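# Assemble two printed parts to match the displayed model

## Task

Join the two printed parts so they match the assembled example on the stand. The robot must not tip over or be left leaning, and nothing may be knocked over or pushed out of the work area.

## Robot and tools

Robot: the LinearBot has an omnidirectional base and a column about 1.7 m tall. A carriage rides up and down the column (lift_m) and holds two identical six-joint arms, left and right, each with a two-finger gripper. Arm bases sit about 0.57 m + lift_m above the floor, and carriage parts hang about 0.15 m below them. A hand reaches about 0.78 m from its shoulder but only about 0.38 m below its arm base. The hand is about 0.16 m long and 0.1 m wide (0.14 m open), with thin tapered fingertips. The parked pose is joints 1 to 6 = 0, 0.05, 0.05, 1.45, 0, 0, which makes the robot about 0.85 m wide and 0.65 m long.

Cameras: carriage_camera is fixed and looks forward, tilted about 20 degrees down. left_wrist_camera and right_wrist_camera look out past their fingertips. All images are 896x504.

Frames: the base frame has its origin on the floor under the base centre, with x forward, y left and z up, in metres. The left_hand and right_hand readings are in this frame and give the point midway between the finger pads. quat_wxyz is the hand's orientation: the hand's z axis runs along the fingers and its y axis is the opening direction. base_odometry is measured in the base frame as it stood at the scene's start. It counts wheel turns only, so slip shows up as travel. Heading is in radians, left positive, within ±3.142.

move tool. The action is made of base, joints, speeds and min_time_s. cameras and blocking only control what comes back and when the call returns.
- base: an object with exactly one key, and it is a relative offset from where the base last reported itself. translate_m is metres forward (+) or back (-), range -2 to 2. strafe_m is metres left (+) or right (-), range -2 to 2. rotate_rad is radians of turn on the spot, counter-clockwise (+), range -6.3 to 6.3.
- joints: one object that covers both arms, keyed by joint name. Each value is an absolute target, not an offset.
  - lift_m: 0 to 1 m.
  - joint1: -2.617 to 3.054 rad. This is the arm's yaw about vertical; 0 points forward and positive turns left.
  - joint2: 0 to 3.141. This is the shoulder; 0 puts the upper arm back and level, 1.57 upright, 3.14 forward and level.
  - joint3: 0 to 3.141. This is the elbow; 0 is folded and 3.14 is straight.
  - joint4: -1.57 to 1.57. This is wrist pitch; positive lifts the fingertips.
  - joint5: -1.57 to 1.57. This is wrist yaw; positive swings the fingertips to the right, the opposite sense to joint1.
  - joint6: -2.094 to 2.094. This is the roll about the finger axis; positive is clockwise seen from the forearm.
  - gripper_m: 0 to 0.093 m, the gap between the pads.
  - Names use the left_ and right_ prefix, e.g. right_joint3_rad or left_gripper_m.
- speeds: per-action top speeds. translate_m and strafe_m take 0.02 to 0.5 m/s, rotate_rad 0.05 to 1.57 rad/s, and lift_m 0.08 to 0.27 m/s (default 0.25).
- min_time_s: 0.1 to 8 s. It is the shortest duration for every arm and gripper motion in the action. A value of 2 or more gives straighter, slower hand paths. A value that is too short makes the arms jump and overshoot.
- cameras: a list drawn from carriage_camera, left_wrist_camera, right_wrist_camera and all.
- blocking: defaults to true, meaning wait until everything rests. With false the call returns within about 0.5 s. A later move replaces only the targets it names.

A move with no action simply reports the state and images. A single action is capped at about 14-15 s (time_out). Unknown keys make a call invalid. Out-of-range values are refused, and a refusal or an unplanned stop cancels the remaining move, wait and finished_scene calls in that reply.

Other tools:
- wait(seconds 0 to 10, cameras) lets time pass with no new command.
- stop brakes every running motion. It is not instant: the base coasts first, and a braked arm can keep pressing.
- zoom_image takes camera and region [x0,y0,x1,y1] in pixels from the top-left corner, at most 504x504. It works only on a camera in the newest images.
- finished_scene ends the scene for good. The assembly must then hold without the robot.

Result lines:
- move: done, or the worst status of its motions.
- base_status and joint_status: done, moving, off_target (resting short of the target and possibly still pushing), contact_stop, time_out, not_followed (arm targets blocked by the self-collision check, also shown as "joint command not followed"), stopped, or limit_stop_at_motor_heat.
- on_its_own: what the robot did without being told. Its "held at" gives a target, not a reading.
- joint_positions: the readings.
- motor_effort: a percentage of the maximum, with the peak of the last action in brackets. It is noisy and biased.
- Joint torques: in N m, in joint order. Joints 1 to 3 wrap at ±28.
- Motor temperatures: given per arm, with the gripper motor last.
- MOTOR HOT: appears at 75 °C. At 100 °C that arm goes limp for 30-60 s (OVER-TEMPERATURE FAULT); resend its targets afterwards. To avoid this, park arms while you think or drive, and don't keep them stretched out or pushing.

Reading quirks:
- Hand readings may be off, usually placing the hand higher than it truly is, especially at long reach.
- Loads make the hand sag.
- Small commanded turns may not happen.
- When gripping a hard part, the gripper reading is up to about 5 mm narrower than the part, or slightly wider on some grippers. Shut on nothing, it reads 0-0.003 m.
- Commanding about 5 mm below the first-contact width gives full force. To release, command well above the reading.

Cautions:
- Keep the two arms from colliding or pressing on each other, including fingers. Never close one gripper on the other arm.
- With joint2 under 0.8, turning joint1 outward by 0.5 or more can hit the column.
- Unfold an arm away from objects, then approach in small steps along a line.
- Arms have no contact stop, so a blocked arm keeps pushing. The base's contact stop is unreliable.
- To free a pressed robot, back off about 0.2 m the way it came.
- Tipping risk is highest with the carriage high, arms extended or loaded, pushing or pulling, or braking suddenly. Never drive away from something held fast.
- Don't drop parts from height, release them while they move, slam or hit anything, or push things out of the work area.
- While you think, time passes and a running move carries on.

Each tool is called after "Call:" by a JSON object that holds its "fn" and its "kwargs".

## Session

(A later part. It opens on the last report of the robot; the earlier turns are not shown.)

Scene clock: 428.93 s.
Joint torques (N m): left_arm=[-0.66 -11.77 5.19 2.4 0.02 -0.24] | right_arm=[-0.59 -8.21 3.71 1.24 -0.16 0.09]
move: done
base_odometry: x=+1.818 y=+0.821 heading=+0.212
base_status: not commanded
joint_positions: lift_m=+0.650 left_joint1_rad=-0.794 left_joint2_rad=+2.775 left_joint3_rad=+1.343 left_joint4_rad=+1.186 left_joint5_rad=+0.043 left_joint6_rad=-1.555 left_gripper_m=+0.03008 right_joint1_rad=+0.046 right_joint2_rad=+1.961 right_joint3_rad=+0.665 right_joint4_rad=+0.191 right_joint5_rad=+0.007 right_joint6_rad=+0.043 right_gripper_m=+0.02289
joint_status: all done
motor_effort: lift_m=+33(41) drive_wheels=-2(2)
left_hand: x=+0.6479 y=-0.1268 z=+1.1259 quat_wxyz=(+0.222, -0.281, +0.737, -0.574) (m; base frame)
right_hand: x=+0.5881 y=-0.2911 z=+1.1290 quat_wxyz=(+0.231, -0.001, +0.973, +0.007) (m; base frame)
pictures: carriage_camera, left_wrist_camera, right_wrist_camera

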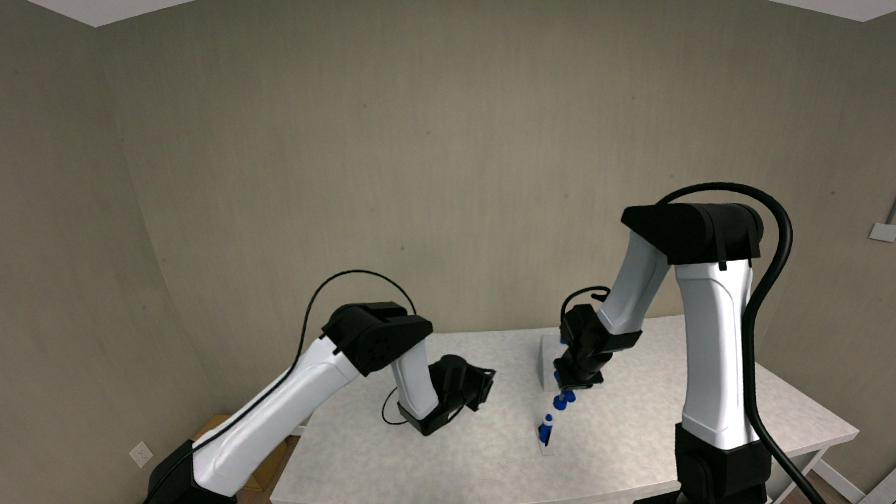

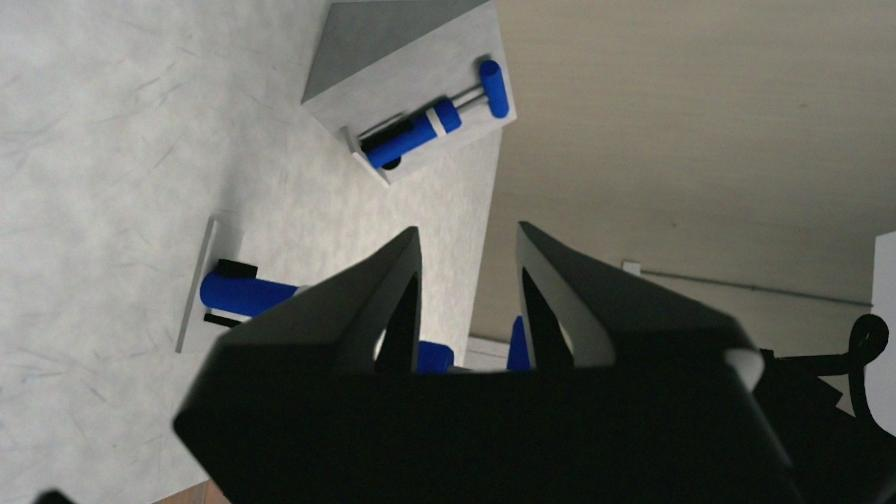

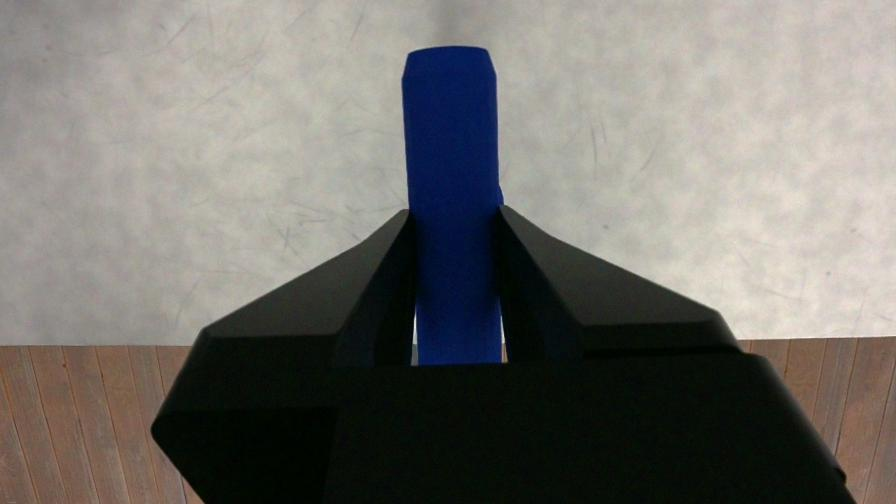

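Call:
{"fn": "move", "kwargs": {"joints": {"left_joint5_rad": 0.5, "left_gripper_m": 0.0}, "cameras": ["left_wrist_camera"]}}

Scene clock: 447.50 s.
Joint torques (N m): left_arm=[-0.59 -11.82 5.29 2.38 0.11 -0.22] | right_arm=[-0.66 -8.28 3.78 1.2 -0.17 0.09]
Motor temperatures (°C): left_arm=[22 34 49 42 21 20 20] | right_arm=[23 36 37 28 20 20 23]
move: done
base_odometry: x=+1.818 y=+0.821 heading=+0.212
base_status: not commanded
joint_positions: lift_m=+0.650 left_joint1_rad=-0.795 left_joint2_rad=+2.775 left_joint3_rad=+1.343 left_joint4_rad=+1.188 left_joint5_rad=+0.491 left_joint6_rad=-1.556 left_gripper_m=+0.00077 right_joint1_rad=+0.046 right_joint2_rad=+1.961 right_joint3_rad=+0.665 right_joint4_rad=+0.191 right_joint5_rad=+0.007 right_joint6_rad=+0.043 right_gripper_m=+0.02289
joint_status: all done
motor_effort: lift_m=+34(41) drive_wheels=-2(2)
left_hand: x=+0.5802 y=-0.1656 z=+1.1311 quat_wxyz=(+0.053, -0.145, +0.765, -0.625) (m; base frame)
right_hand: x=+0.5881 y=-0.2911 z=+1.1290 quat_wxyz=(+0.231, -0.001, +0.973, +0.007) (m; base frame)
pictures: left_wrist_camera

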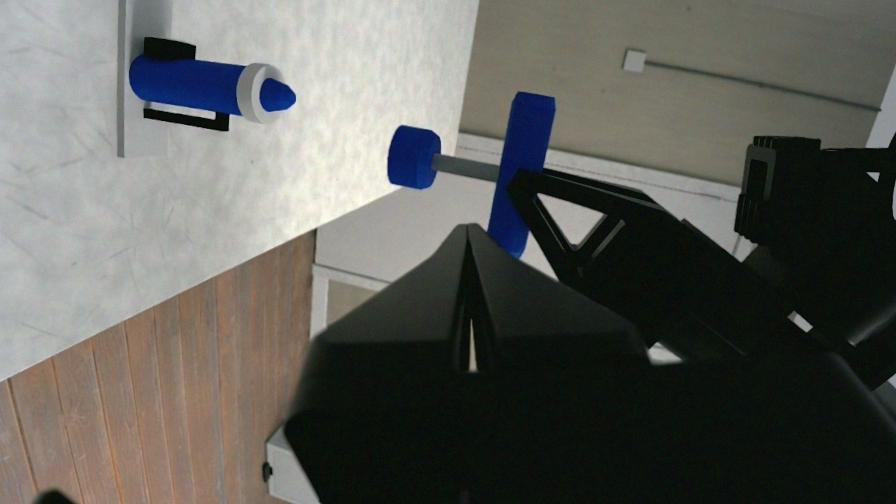

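Call:
{"fn": "move", "kwargs": {"cameras": ["all"]}}

Call:
{"fn": "zoom_image", "kwargs": {"camera": "carriage_camera", "region": [510, 360, 610, 460]}}

Scene clock: 465.17 s.
Joint torques (N m): left_arm=[-0.54 -11.88 5.09 2.42 0.14 -0.19] | right_arm=[-0.68 -8.2 3.75 1.23 -0.17 0.08]
Motor temperatures (°C): left_arm=[22 38 47 42 21 20 21] | right_arm=[23 36 37 28 20 20 23]
base_odometry: x=+1.818 y=+0.821 heading=+0.212
base_status: not commanded
joint_positions: lift_m=+0.650 left_joint1_rad=-0.795 left_joint2_rad=+2.775 left_joint3_rad=+1.343 left_joint4_rad=+1.188 left_joint5_rad=+0.493 left_joint6_rad=-1.556 left_gripper_m=+0.00077 right_joint1_rad=+0.046 right_joint2_rad=+1.961 right_joint3_rad=+0.665 right_joint4_rad=+0.191 right_joint5_rad=+0.007 right_joint6_rad=+0.043 right_gripper_m=+0.02289
joint_status: all done
motor_effort: lift_m=+37(41) drive_wheels=-1(2)
left_hand: x=+0.5799 y=-0.1656 z=+1.1311 quat_wxyz=(+0.052, -0.144, +0.765, -0.625) (m; base frame)
right_hand: x=+0.5881 y=-0.2911 z=+1.1290 quat_wxyz=(+0.231, -0.001, +0.973, +0.007) (m; base frame)
pictures: carriage_camera, left_wrist_camera, right_wrist_camera

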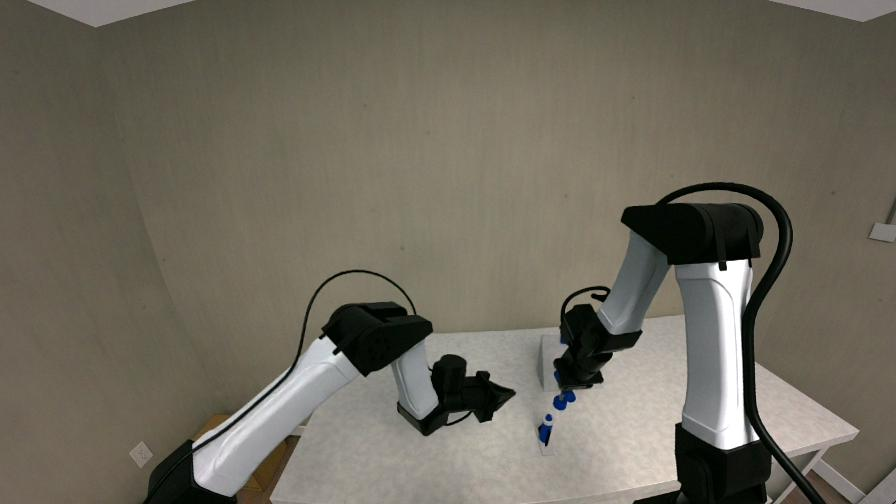

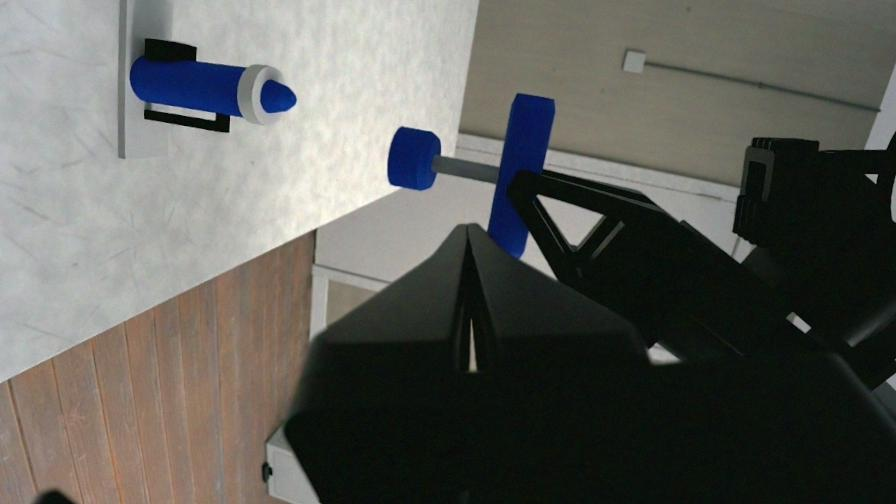

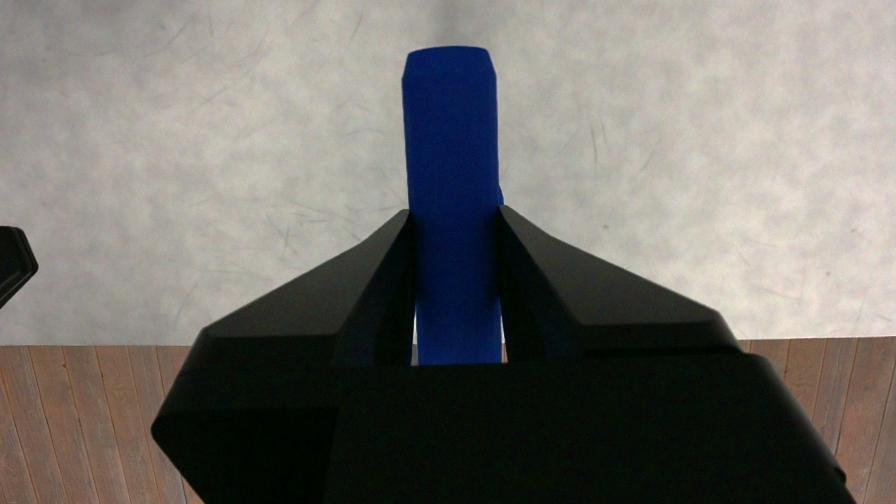

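Scaled by 5.040.

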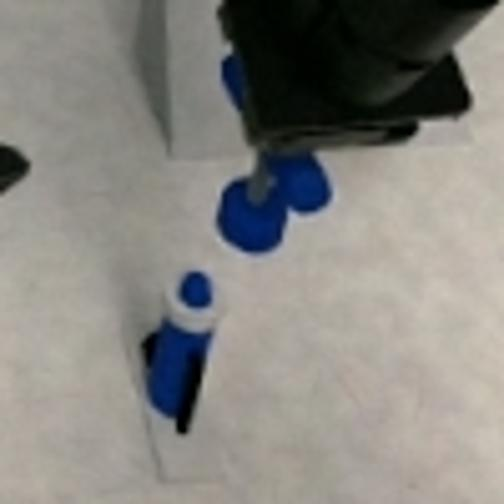

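Call:
{"fn": "move", "kwargs": {"base": {"strafe_m": 0.017}, "speeds": {"strafe_m": 0.05}}}

Call:
{"fn": "move", "kwargs": {"base": {"translate_m": 0.03}, "speeds": {"translate_m": 0.05}, "cameras": ["carriage_camera", "left_wrist_camera"]}}

Call:
{"fn": "zoom_image", "kwargs": {"camera": "carriage_camera", "region": [510, 380, 610, 480]}}

Scene clock: 491.03 s.
Joint torques (N m): left_arm=[-0.49 -11.85 5.03 2.36 0.12 -0.25] | right_arm=[-0.46 -8.27 3.7 1.22 -0.17 0.08]
move: done
base_odometry: x=+1.815 y=+0.838 heading=+0.212
base_status: done
joint_positions: lift_m=+0.650 left_joint1_rad=-0.798 left_joint2_rad=+2.775 left_joint3_rad=+1.345 left_joint4_rad=+1.188 left_joint5_rad=+0.494 left_joint6_rad=-1.556 left_gripper_m=+0.00077 right_joint1_rad=+0.044 right_joint2_rad=+1.961 right_joint3_rad=+0.665 right_joint4_rad=+0.191 right_joint5_rad=+0.005 right_joint6_rad=+0.043 right_gripper_m=+0.02288
joint_status: not commanded
motor_effort: lift_m=+37(40) drive_wheels=+1(8)
left_hand: x=+0.5789 y=-0.1671 z=+1.1320 quat_wxyz=(+0.052, -0.142, +0.765, -0.626) (m; base frame)
right_hand: x=+0.5881 y=-0.2915 z=+1.1290 quat_wxyz=(+0.231, +0.000, +0.973, +0.007) (m; base frame)
pictures: none

Scene clock: 492.20 s.
Joint torques (N m): left_arm=[-0.24 -11.74 5.05 2.35 0.03 -0.23] | right_arm=[-0.47 -8.27 3.75 1.23 -0.15 0.09]
move: done
base_odometry: x=+1.844 y=+0.844 heading=+0.213
base_status: done
joint_positions: lift_m=+0.650 left_joint1_rad=-0.799 left_joint2_rad=+2.775 left_joint3_rad=+1.345 left_joint4_rad=+1.189 left_joint5_rad=+0.496 left_joint6_rad=-1.556 left_gripper_m=+0.00077 right_joint1_rad=+0.044 right_joint2_rad=+1.961 right_joint3_rad=+0.665 right_joint4_rad=+0.191 right_joint5_rad=+0.005 right_joint6_rad=+0.043 right_gripper_m=+0.02288
joint_status: not commanded
motor_effort: lift_m=+33(41) drive_wheels=+4(6)
left_hand: x=+0.5782 y=-0.1676 z=+1.1323 quat_wxyz=(+0.051, -0.141, +0.765, -0.627) (m; base frame)
right_hand: x=+0.5880 y=-0.2915 z=+1.1290 quat_wxyz=(+0.230, +0.000, +0.973, +0.007) (m; base frame)
pictures: carriage_camera, left_wrist_camera

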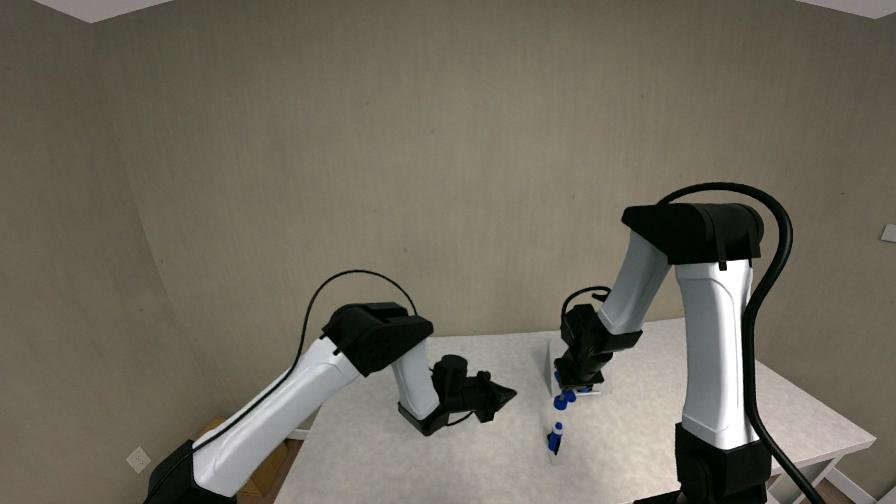

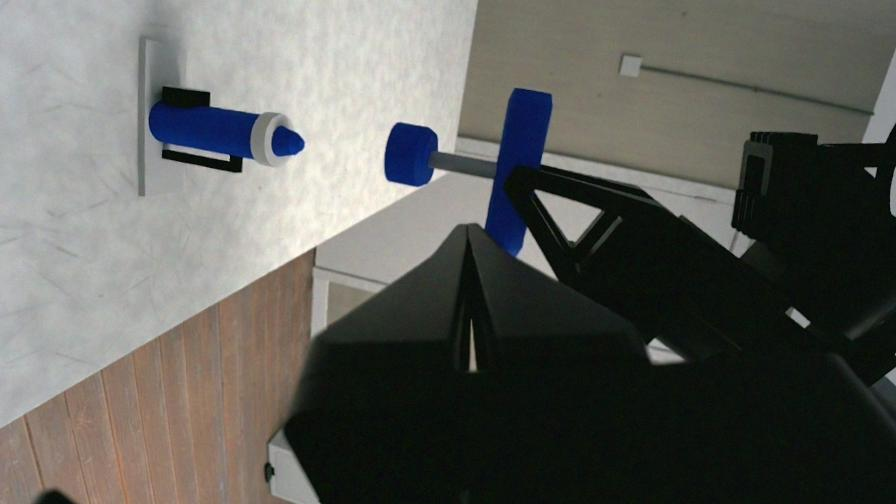

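Scaled by 5.040.

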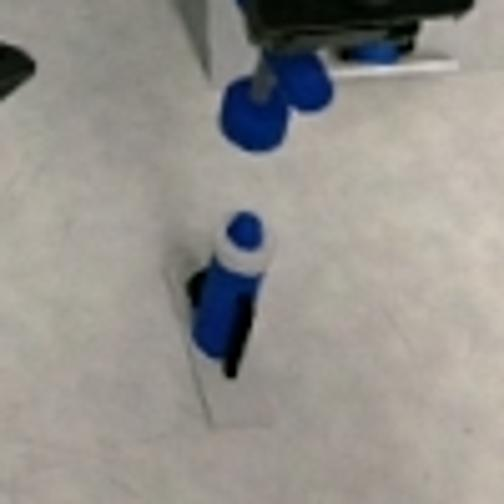

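Call:
{"fn": "move", "kwargs": {"base": {"strafe_m": -0.005}, "speeds": {"strafe_m": 0.03}}}

Call:
{"fn": "move", "kwargs": {"base": {"translate_m": -0.005}, "speeds": {"translate_m": 0.03, "lift_m": 0.08}, "joints": {"lift_m": 0.622}, "cameras": ["carriage_camera", "left_wrist_camera"]}}

Call:
{"fn": "zoom_image", "kwargs": {"camera": "carriage_camera", "region": [520, 380, 600, 460]}}

Call:
{"fn": "zoom_image", "kwargs": {"camera": "left_wrist_camera", "region": [120, 20, 560, 280]}}

Scene clock: 514.77 s.
Joint torques (N m): left_arm=[-0.32 -11.88 5.03 2.37 0.05 -0.24] | right_arm=[-0.66 -8.31 3.7 1.22 -0.15 0.1]
Motor temperatures (°C): left_arm=[21 44 45 44 21 20 21] | right_arm=[23 36 36 28 20 20 24]
move: done
base_odometry: x=+1.845 y=+0.840 heading=+0.213
base_status: done
joint_positions: lift_m=+0.650 left_joint1_rad=-0.800 left_joint2_rad=+2.775 left_joint3_rad=+1.346 left_joint4_rad=+1.190 left_joint5_rad=+0.497 left_joint6_rad=-1.556 left_gripper_m=+0.00077 right_joint1_rad=+0.045 right_joint2_rad=+1.961 right_joint3_rad=+0.665 right_joint4_rad=+0.191 right_joint5_rad=+0.004 right_joint6_rad=+0.043 right_gripper_m=+0.02288
joint_status: not commanded
motor_effort: lift_m=+32(41) drive_wheels=+3(8)
left_hand: x=+0.5777 y=-0.1683 z=+1.1327 quat_wxyz=(+0.051, -0.140, +0.765, -0.627) (m; base frame)
right_hand: x=+0.5880 y=-0.2912 z=+1.1290 quat_wxyz=(+0.230, +0.000, +0.973, +0.008) (m; base frame)
pictures: none

Scene clock: 515.50 s.
Joint torques (N m): left_arm=[-0.27 -12.55 4.71 2.32 0.08 -0.2] | right_arm=[-0.47 -8.14 3.66 1.23 -0.15 0.09]
move: done
base_odometry: x=+1.840 y=+0.839 heading=+0.213
base_status: done
joint_positions: lift_m=+0.622 left_joint1_rad=-0.801 left_joint2_rad=+2.782 left_joint3_rad=+1.350 left_joint4_rad=+1.195 left_joint5_rad=+0.498 left_joint6_rad=-1.556 left_gripper_m=+0.00077 right_joint1_rad=+0.045 right_joint2_rad=+1.961 right_joint3_rad=+0.665 right_joint4_rad=+0.192 right_joint5_rad=+0.004 right_joint6_rad=+0.043 right_gripper_m=+0.02288
joint_status: all done
motor_effort: lift_m=+29(32) drive_wheels=+1(8)
left_hand: x=+0.5773 y=-0.1685 z=+1.1038 quat_wxyz=(+0.050, -0.139, +0.764, -0.628) (m; base frame)
right_hand: x=+0.5883 y=-0.2911 z=+1.1018 quat_wxyz=(+0.231, +0.000, +0.973, +0.008) (m; base frame)
pictures: carriage_camera, left_wrist_camera

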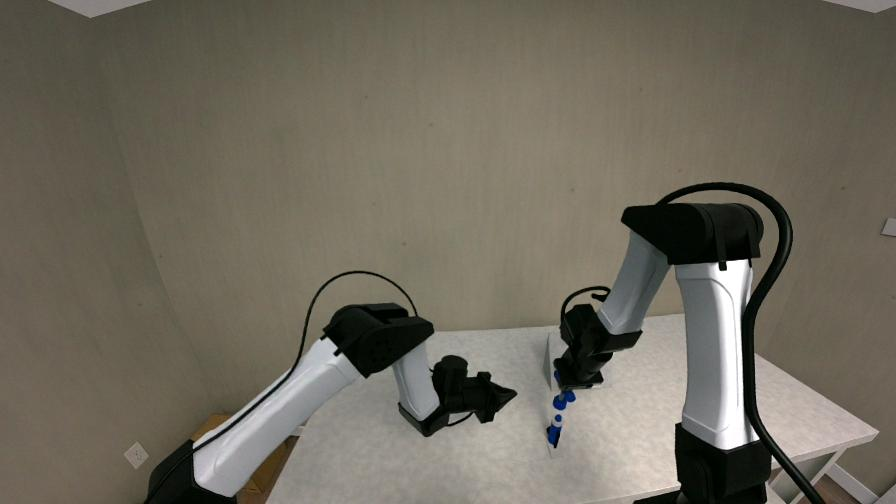

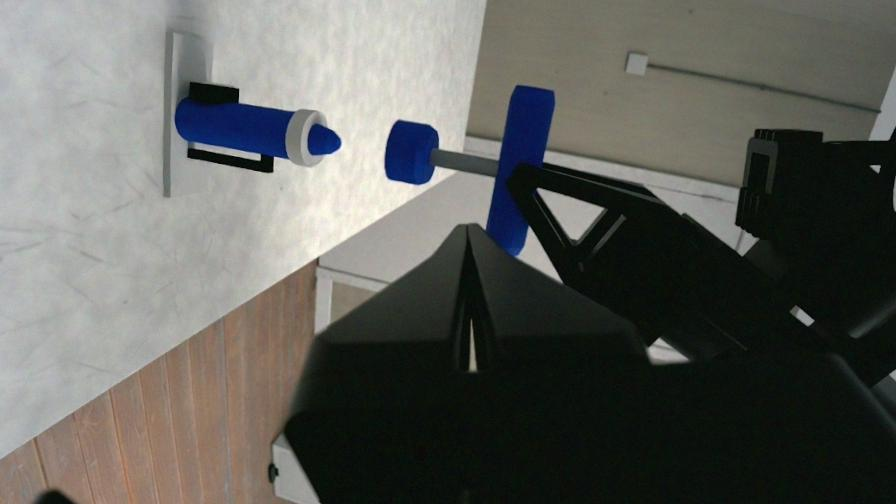

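Scaled by 6.300.

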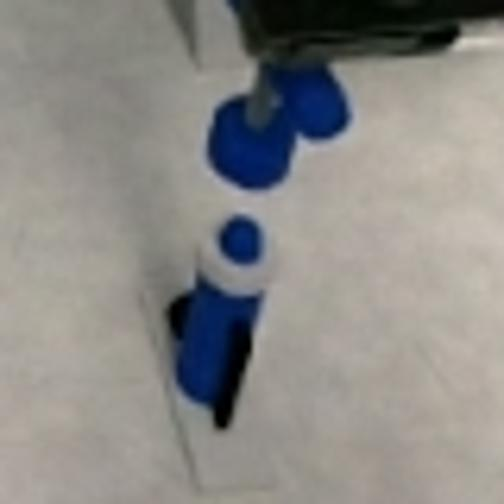

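Scaled by 1.145.

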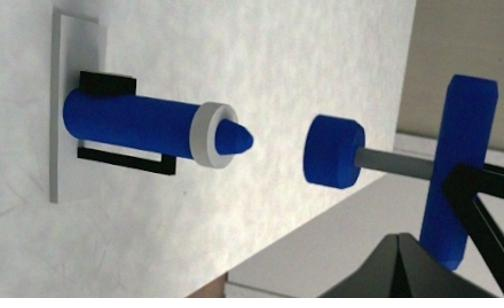

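Call:
{"fn": "move", "kwargs": {"base": {"strafe_m": -0.0065}, "speeds": {"strafe_m": 0.03, "lift_m": 0.08}, "joints": {"lift_m": 0.61}, "cameras": ["carriage_camera", "left_wrist_camera"]}}

Call:
{"fn": "zoom_image", "kwargs": {"camera": "carriage_camera", "region": [520, 380, 600, 460]}}

Call:
{"fn": "zoom_image", "kwargs": {"camera": "left_wrist_camera", "region": [150, 40, 550, 260]}}

Scene clock: 546.03 s.
Joint torques (N m): left_arm=[-0.38 -12.68 4.51 2.3 0.11 -0.21] | right_arm=[-0.46 -8.23 3.77 1.21 -0.14 0.1]
move: done
base_odometry: x=+1.842 y=+0.833 heading=+0.214
base_status: done
joint_positions: lift_m=+0.610 left_joint1_rad=-0.800 left_joint2_rad=+2.785 left_joint3_rad=+1.350 left_joint4_rad=+1.196 left_joint5_rad=+0.498 left_joint6_rad=-1.557 left_gripper_m=+0.00077 right_joint1_rad=+0.045 right_joint2_rad=+1.960 right_joint3_rad=+0.665 right_joint4_rad=+0.192 right_joint5_rad=+0.003 right_joint6_rad=+0.043 right_gripper_m=+0.02288
joint_status: all done
motor_effort: lift_m=+27(33) drive_wheels=-2(6)
left_hand: x=+0.5771 y=-0.1680 z=+1.0902 quat_wxyz=(+0.050, -0.140, +0.765, -0.627) (m; base frame)
right_hand: x=+0.5883 y=-0.2909 z=+1.0899 quat_wxyz=(+0.231, +0.000, +0.973, +0.009) (m; base frame)
pictures: carriage_camera, left_wrist_camera

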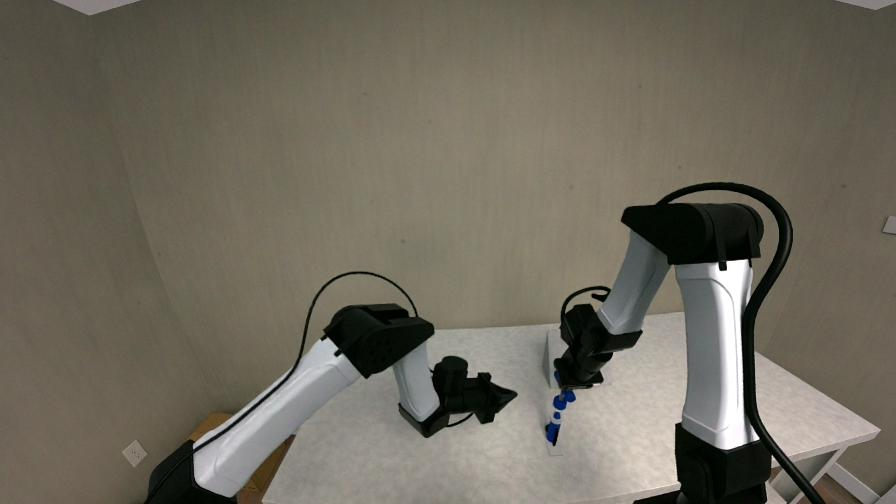

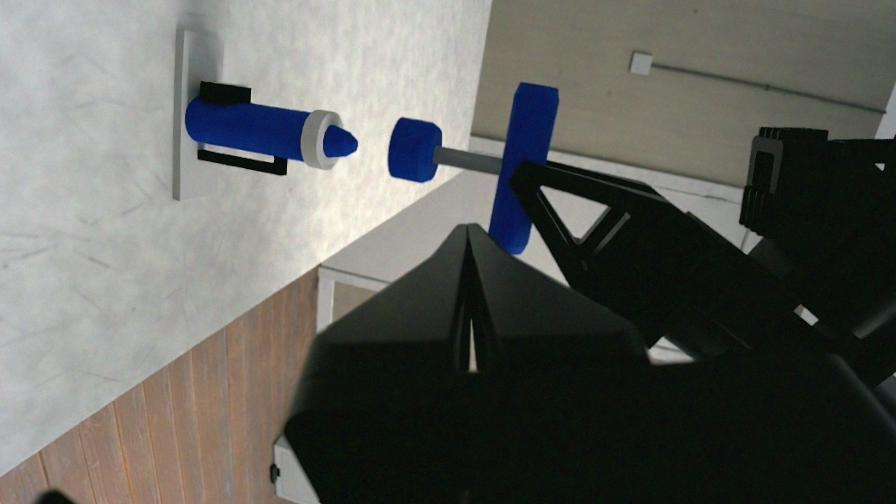

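Scaled by 6.300.

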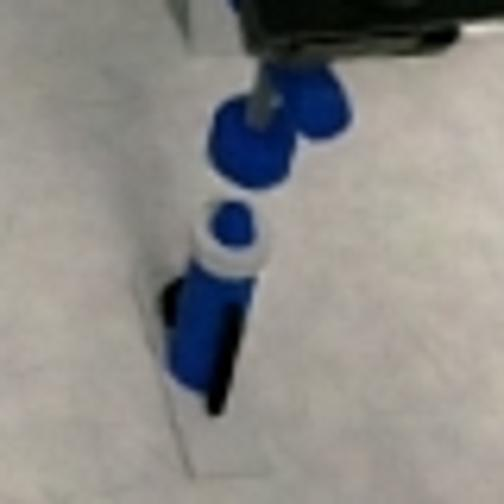

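Scaled by 1.260.

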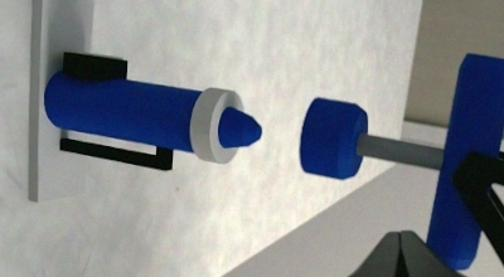

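Call:
{"fn": "move", "kwargs": {"base": {"strafe_m": -0.003}, "speeds": {"strafe_m": 0.03, "lift_m": 0.08}, "joints": {"lift_m": 0.598}, "cameras": ["carriage_camera", "left_wrist_camera"]}}

Call:
{"fn": "zoom_image", "kwargs": {"camera": "carriage_camera", "region": [520, 380, 600, 460]}}

Call:
{"fn": "zoom_image", "kwargs": {"camera": "left_wrist_camera", "region": [150, 40, 550, 260]}}

Scene clock: 568.67 s.
Joint torques (N m): left_arm=[-0.23 -12.81 4.74 2.29 0.04 -0.21] | right_arm=[-0.57 -8.06 3.74 1.2 -0.13 0.09]
move: done
base_odometry: x=+1.842 y=+0.830 heading=+0.214
base_status: done
joint_positions: lift_m=+0.598 left_joint1_rad=-0.801 left_joint2_rad=+2.786 left_joint3_rad=+1.351 left_joint4_rad=+1.196 left_joint5_rad=+0.498 left_joint6_rad=-1.557 left_gripper_m=+0.00077 right_joint1_rad=+0.045 right_joint2_rad=+1.960 right_joint3_rad=+0.665 right_joint4_rad=+0.192 right_joint5_rad=+0.001 right_joint6_rad=+0.044 right_gripper_m=+0.02288
joint_status: all done
motor_effort: lift_m=+30(31) drive_wheels=-2(6)
left_hand: x=+0.5767 y=-0.1682 z=+1.0778 quat_wxyz=(+0.049, -0.140, +0.765, -0.627) (m; base frame)
right_hand: x=+0.5884 y=-0.2906 z=+1.0779 quat_wxyz=(+0.231, +0.000, +0.973, +0.010) (m; base frame)
pictures: carriage_camera, left_wrist_camera

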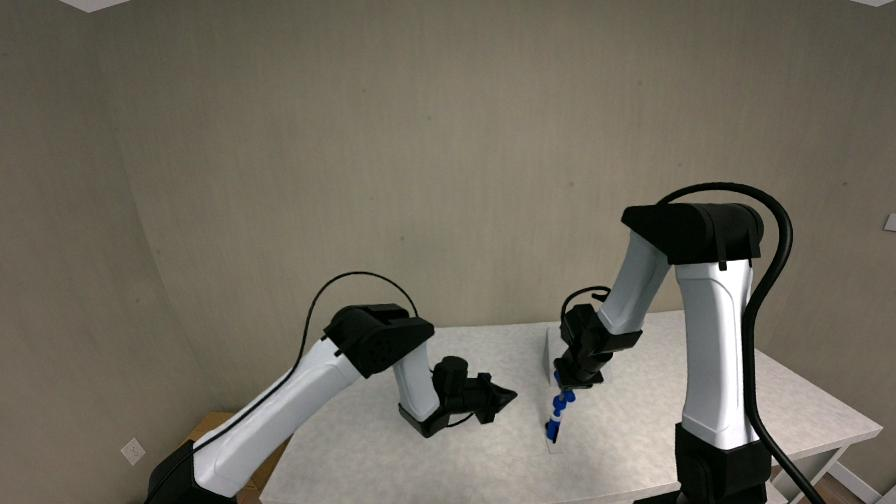

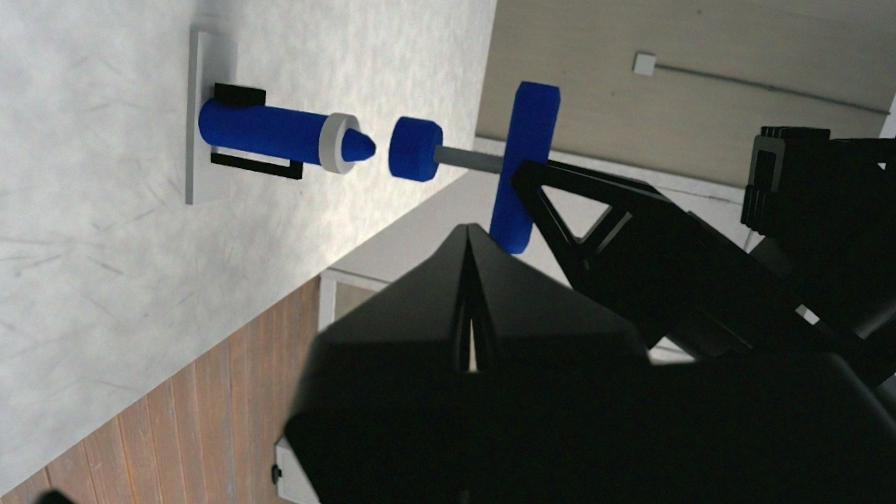

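Scaled by 6.300.

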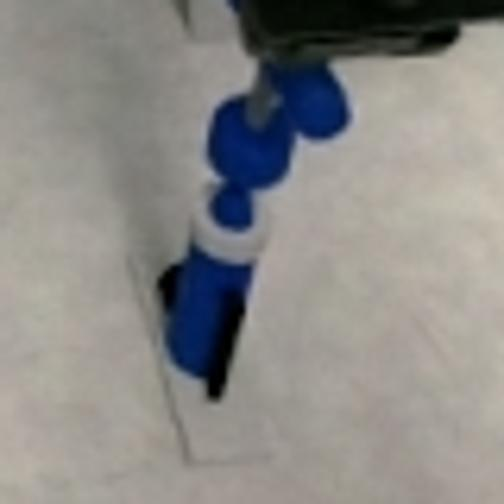

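Scaled by 1.260.

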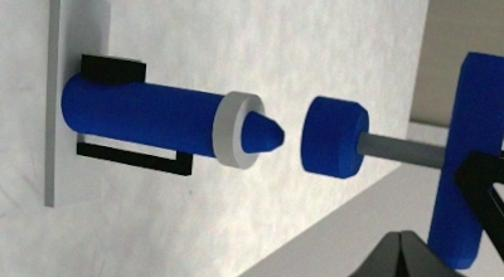

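Call:
{"fn": "move", "kwargs": {"base": {"translate_m": -0.0018}, "speeds": {"translate_m": 0.02, "lift_m": 0.08}, "joints": {"lift_m": 0.585}, "cameras": ["carriage_camera", "left_wrist_camera"]}}

Call:
{"fn": "zoom_image", "kwargs": {"camera": "carriage_camera", "region": [520, 380, 600, 460]}}

Call:
{"fn": "zoom_image", "kwargs": {"camera": "left_wrist_camera", "region": [150, 40, 550, 260]}}

Scene clock: 586.83 s.
Joint torques (N m): left_arm=[-0.21 -12.92 4.49 2.29 0.03 -0.22] | right_arm=[-0.65 -8.21 3.86 1.21 -0.11 0.07]
Motor temperatures (°C): left_arm=[21 49 43 47 21 20 22] | right_arm=[23 36 35 27 20 20 24]
move: done
base_odometry: x=+1.840 y=+0.830 heading=+0.215
base_status: done
joint_positions: lift_m=+0.585 left_joint1_rad=-0.801 left_joint2_rad=+2.786 left_joint3_rad=+1.352 left_joint4_rad=+1.196 left_joint5_rad=+0.498 left_joint6_rad=-1.557 left_gripper_m=+0.00077 right_joint1_rad=+0.045 right_joint2_rad=+1.960 right_joint3_rad=+0.664 right_joint4_rad=+0.191 right_joint5_rad=+0.001 right_joint6_rad=+0.044 right_gripper_m=+0.02288
joint_status: all done
motor_effort: lift_m=+28(31) drive_wheels=-3(8)
left_hand: x=+0.5769 y=-0.1686 z=+1.0655 quat_wxyz=(+0.049, -0.140, +0.764, -0.628) (m; base frame)
right_hand: x=+0.5877 y=-0.2906 z=+1.0646 quat_wxyz=(+0.230, +0.000, +0.973, +0.010) (m; base frame)
pictures: carriage_camera, left_wrist_camera

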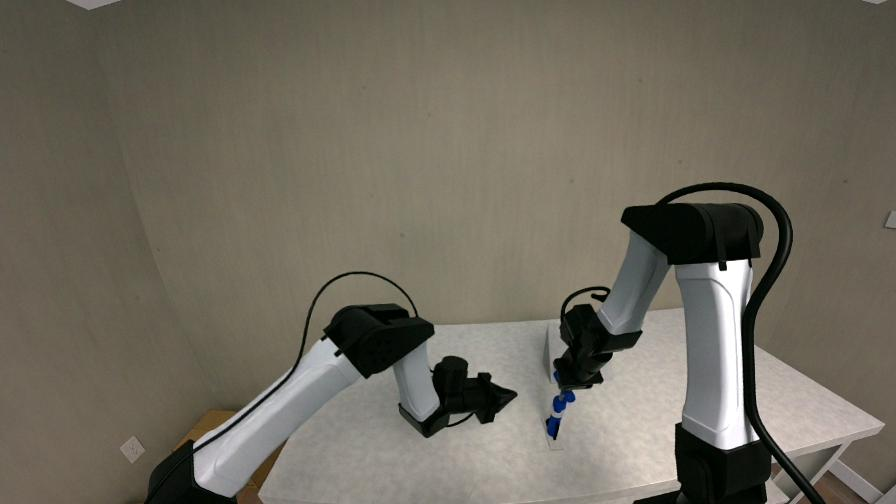

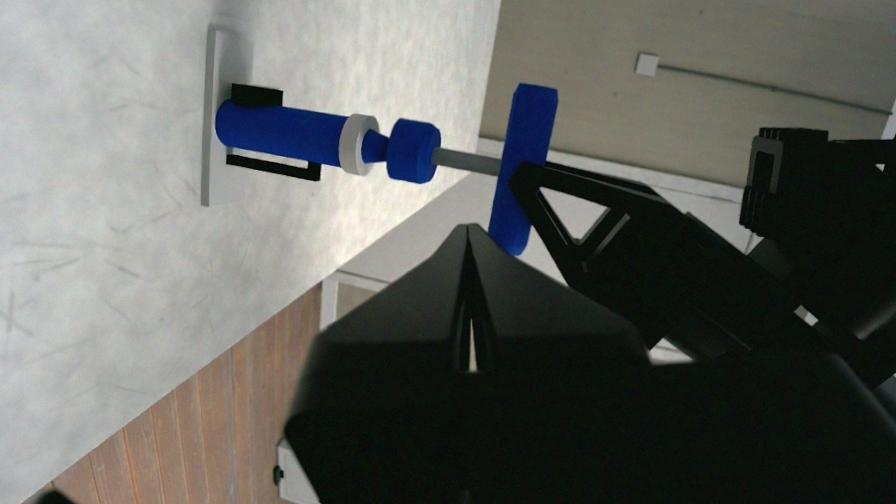

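Scaled by 6.300.

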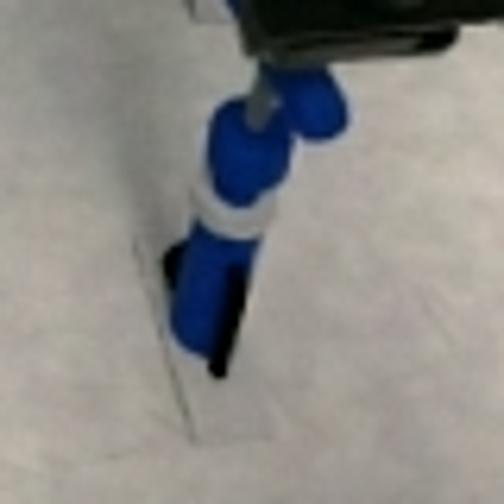

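Scaled by 1.260.

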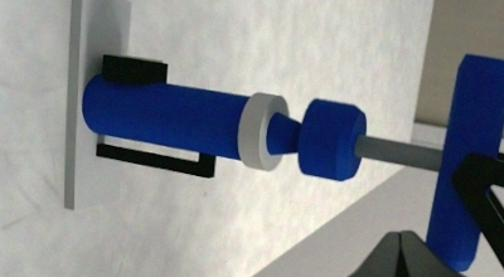

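Call:
{"fn": "move", "kwargs": {"speeds": {"lift_m": 0.08}, "joints": {"lift_m": 0.575}, "cameras": ["carriage_camera", "left_wrist_camera"]}}

Call:
{"fn": "zoom_image", "kwargs": {"camera": "carriage_camera", "region": [520, 380, 600, 460]}}

Call:
{"fn": "zoom_image", "kwargs": {"camera": "left_wrist_camera", "region": [150, 40, 550, 260]}}

Scene clock: 595.77 s.
Joint torques (N m): left_arm=[-0.08 -12.9 4.53 2.31 0.05 -0.22] | right_arm=[-0.51 -8.2 3.77 1.23 -0.11 0.07]
move: done
base_odometry: x=+1.840 y=+0.830 heading=+0.215
base_status: not commanded
joint_positions: lift_m=+0.575 left_joint1_rad=-0.801 left_joint2_rad=+2.789 left_joint3_rad=+1.352 left_joint4_rad=+1.195 left_joint5_rad=+0.498 left_joint6_rad=-1.557 left_gripper_m=+0.00077 right_joint1_rad=+0.045 right_joint2_rad=+1.960 right_joint3_rad=+0.664 right_joint4_rad=+0.191 right_joint5_rad=+0.001 right_joint6_rad=+0.044 right_gripper_m=+0.02288
joint_status: all done
motor_effort: lift_m=+27(31) drive_wheels=-3(3)
left_hand: x=+0.5765 y=-0.1681 z=+1.0537 quat_wxyz=(+0.049, -0.140, +0.765, -0.626) (m; base frame)
right_hand: x=+0.5878 y=-0.2906 z=+1.0547 quat_wxyz=(+0.231, +0.000, +0.973, +0.010) (m; base frame)
pictures: carriage_camera, left_wrist_camera

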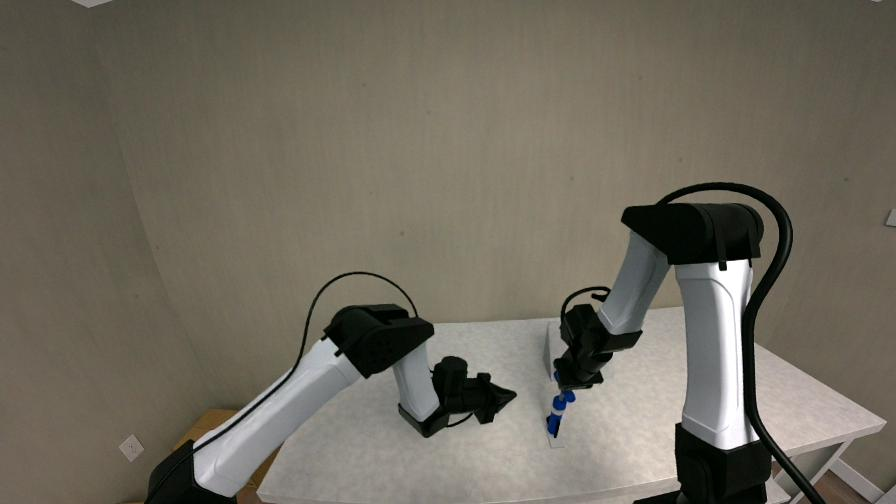

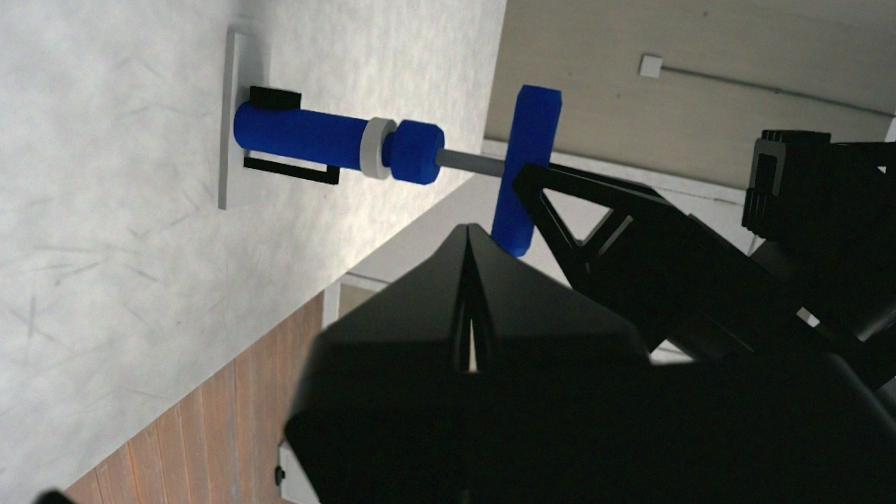

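Scaled by 6.300.

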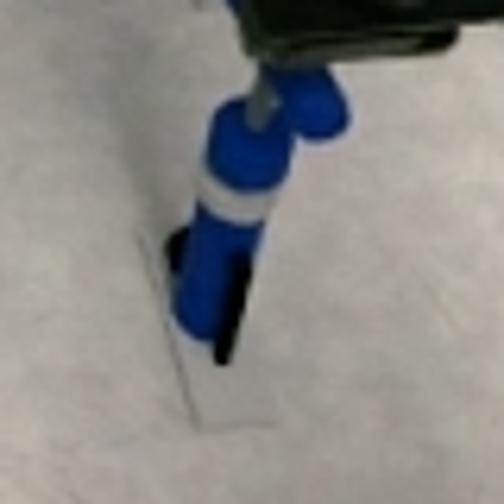

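Scaled by 1.260.

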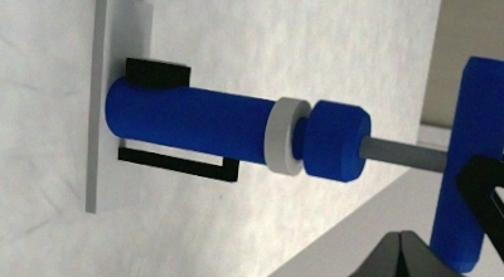

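Call:
{"fn": "move", "kwargs": {"speeds": {"lift_m": 0.08}, "joints": {"lift_m": 0.57}, "cameras": ["right_wrist_camera", "left_wrist_camera"]}}

Call:
{"fn": "zoom_image", "kwargs": {"camera": "left_wrist_camera", "region": [150, 40, 550, 260]}}

Scene clock: 617.87 s.
Joint torques (N m): left_arm=[-0.2 -13.18 4.4 2.3 0.04 -0.19] | right_arm=[-0.5 -8.2 3.95 1.2 -0.12 0.08]
move: done
base_odometry: x=+1.840 y=+0.830 heading=+0.215
base_status: not commanded
joint_positions: lift_m=+0.570 left_joint1_rad=-0.801 left_joint2_rad=+2.791 left_joint3_rad=+1.352 left_joint4_rad=+1.194 left_joint5_rad=+0.498 left_joint6_rad=-1.557 left_gripper_m=+0.00077 right_joint1_rad=+0.045 right_joint2_rad=+1.960 right_joint3_rad=+0.662 right_joint4_rad=+0.189 right_joint5_rad=+0.001 right_joint6_rad=+0.044 right_gripper_m=+0.02288
joint_status: all done
motor_effort: lift_m=+29(30) drive_wheels=-3(4)
left_hand: x=+0.5763 y=-0.1679 z=+1.0476 quat_wxyz=(+0.048, -0.141, +0.766, -0.626) (m; base frame)
right_hand: x=+0.5866 y=-0.2907 z=+1.0492 quat_wxyz=(+0.229, +0.000, +0.973, +0.009) (m; base frame)
pictures: left_wrist_camera, right_wrist_camera

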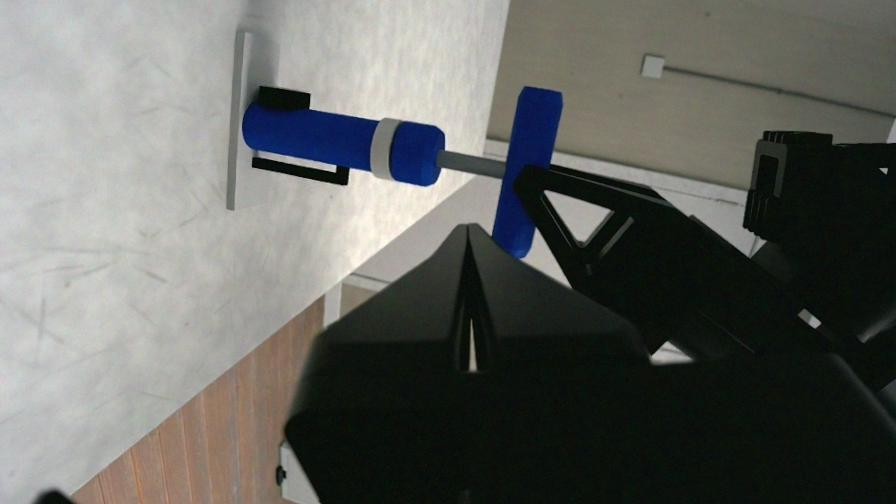

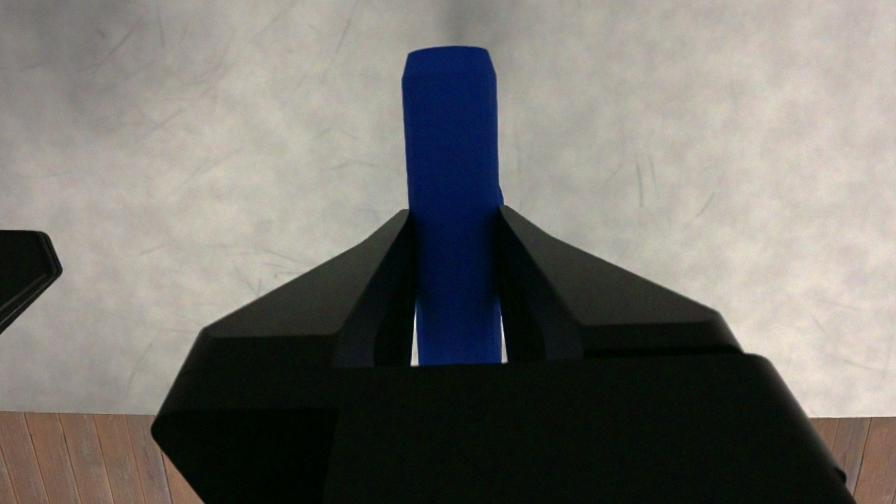

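Scaled by 1.260.

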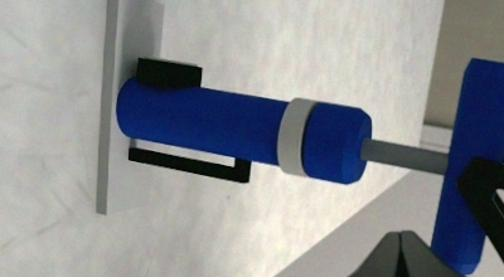

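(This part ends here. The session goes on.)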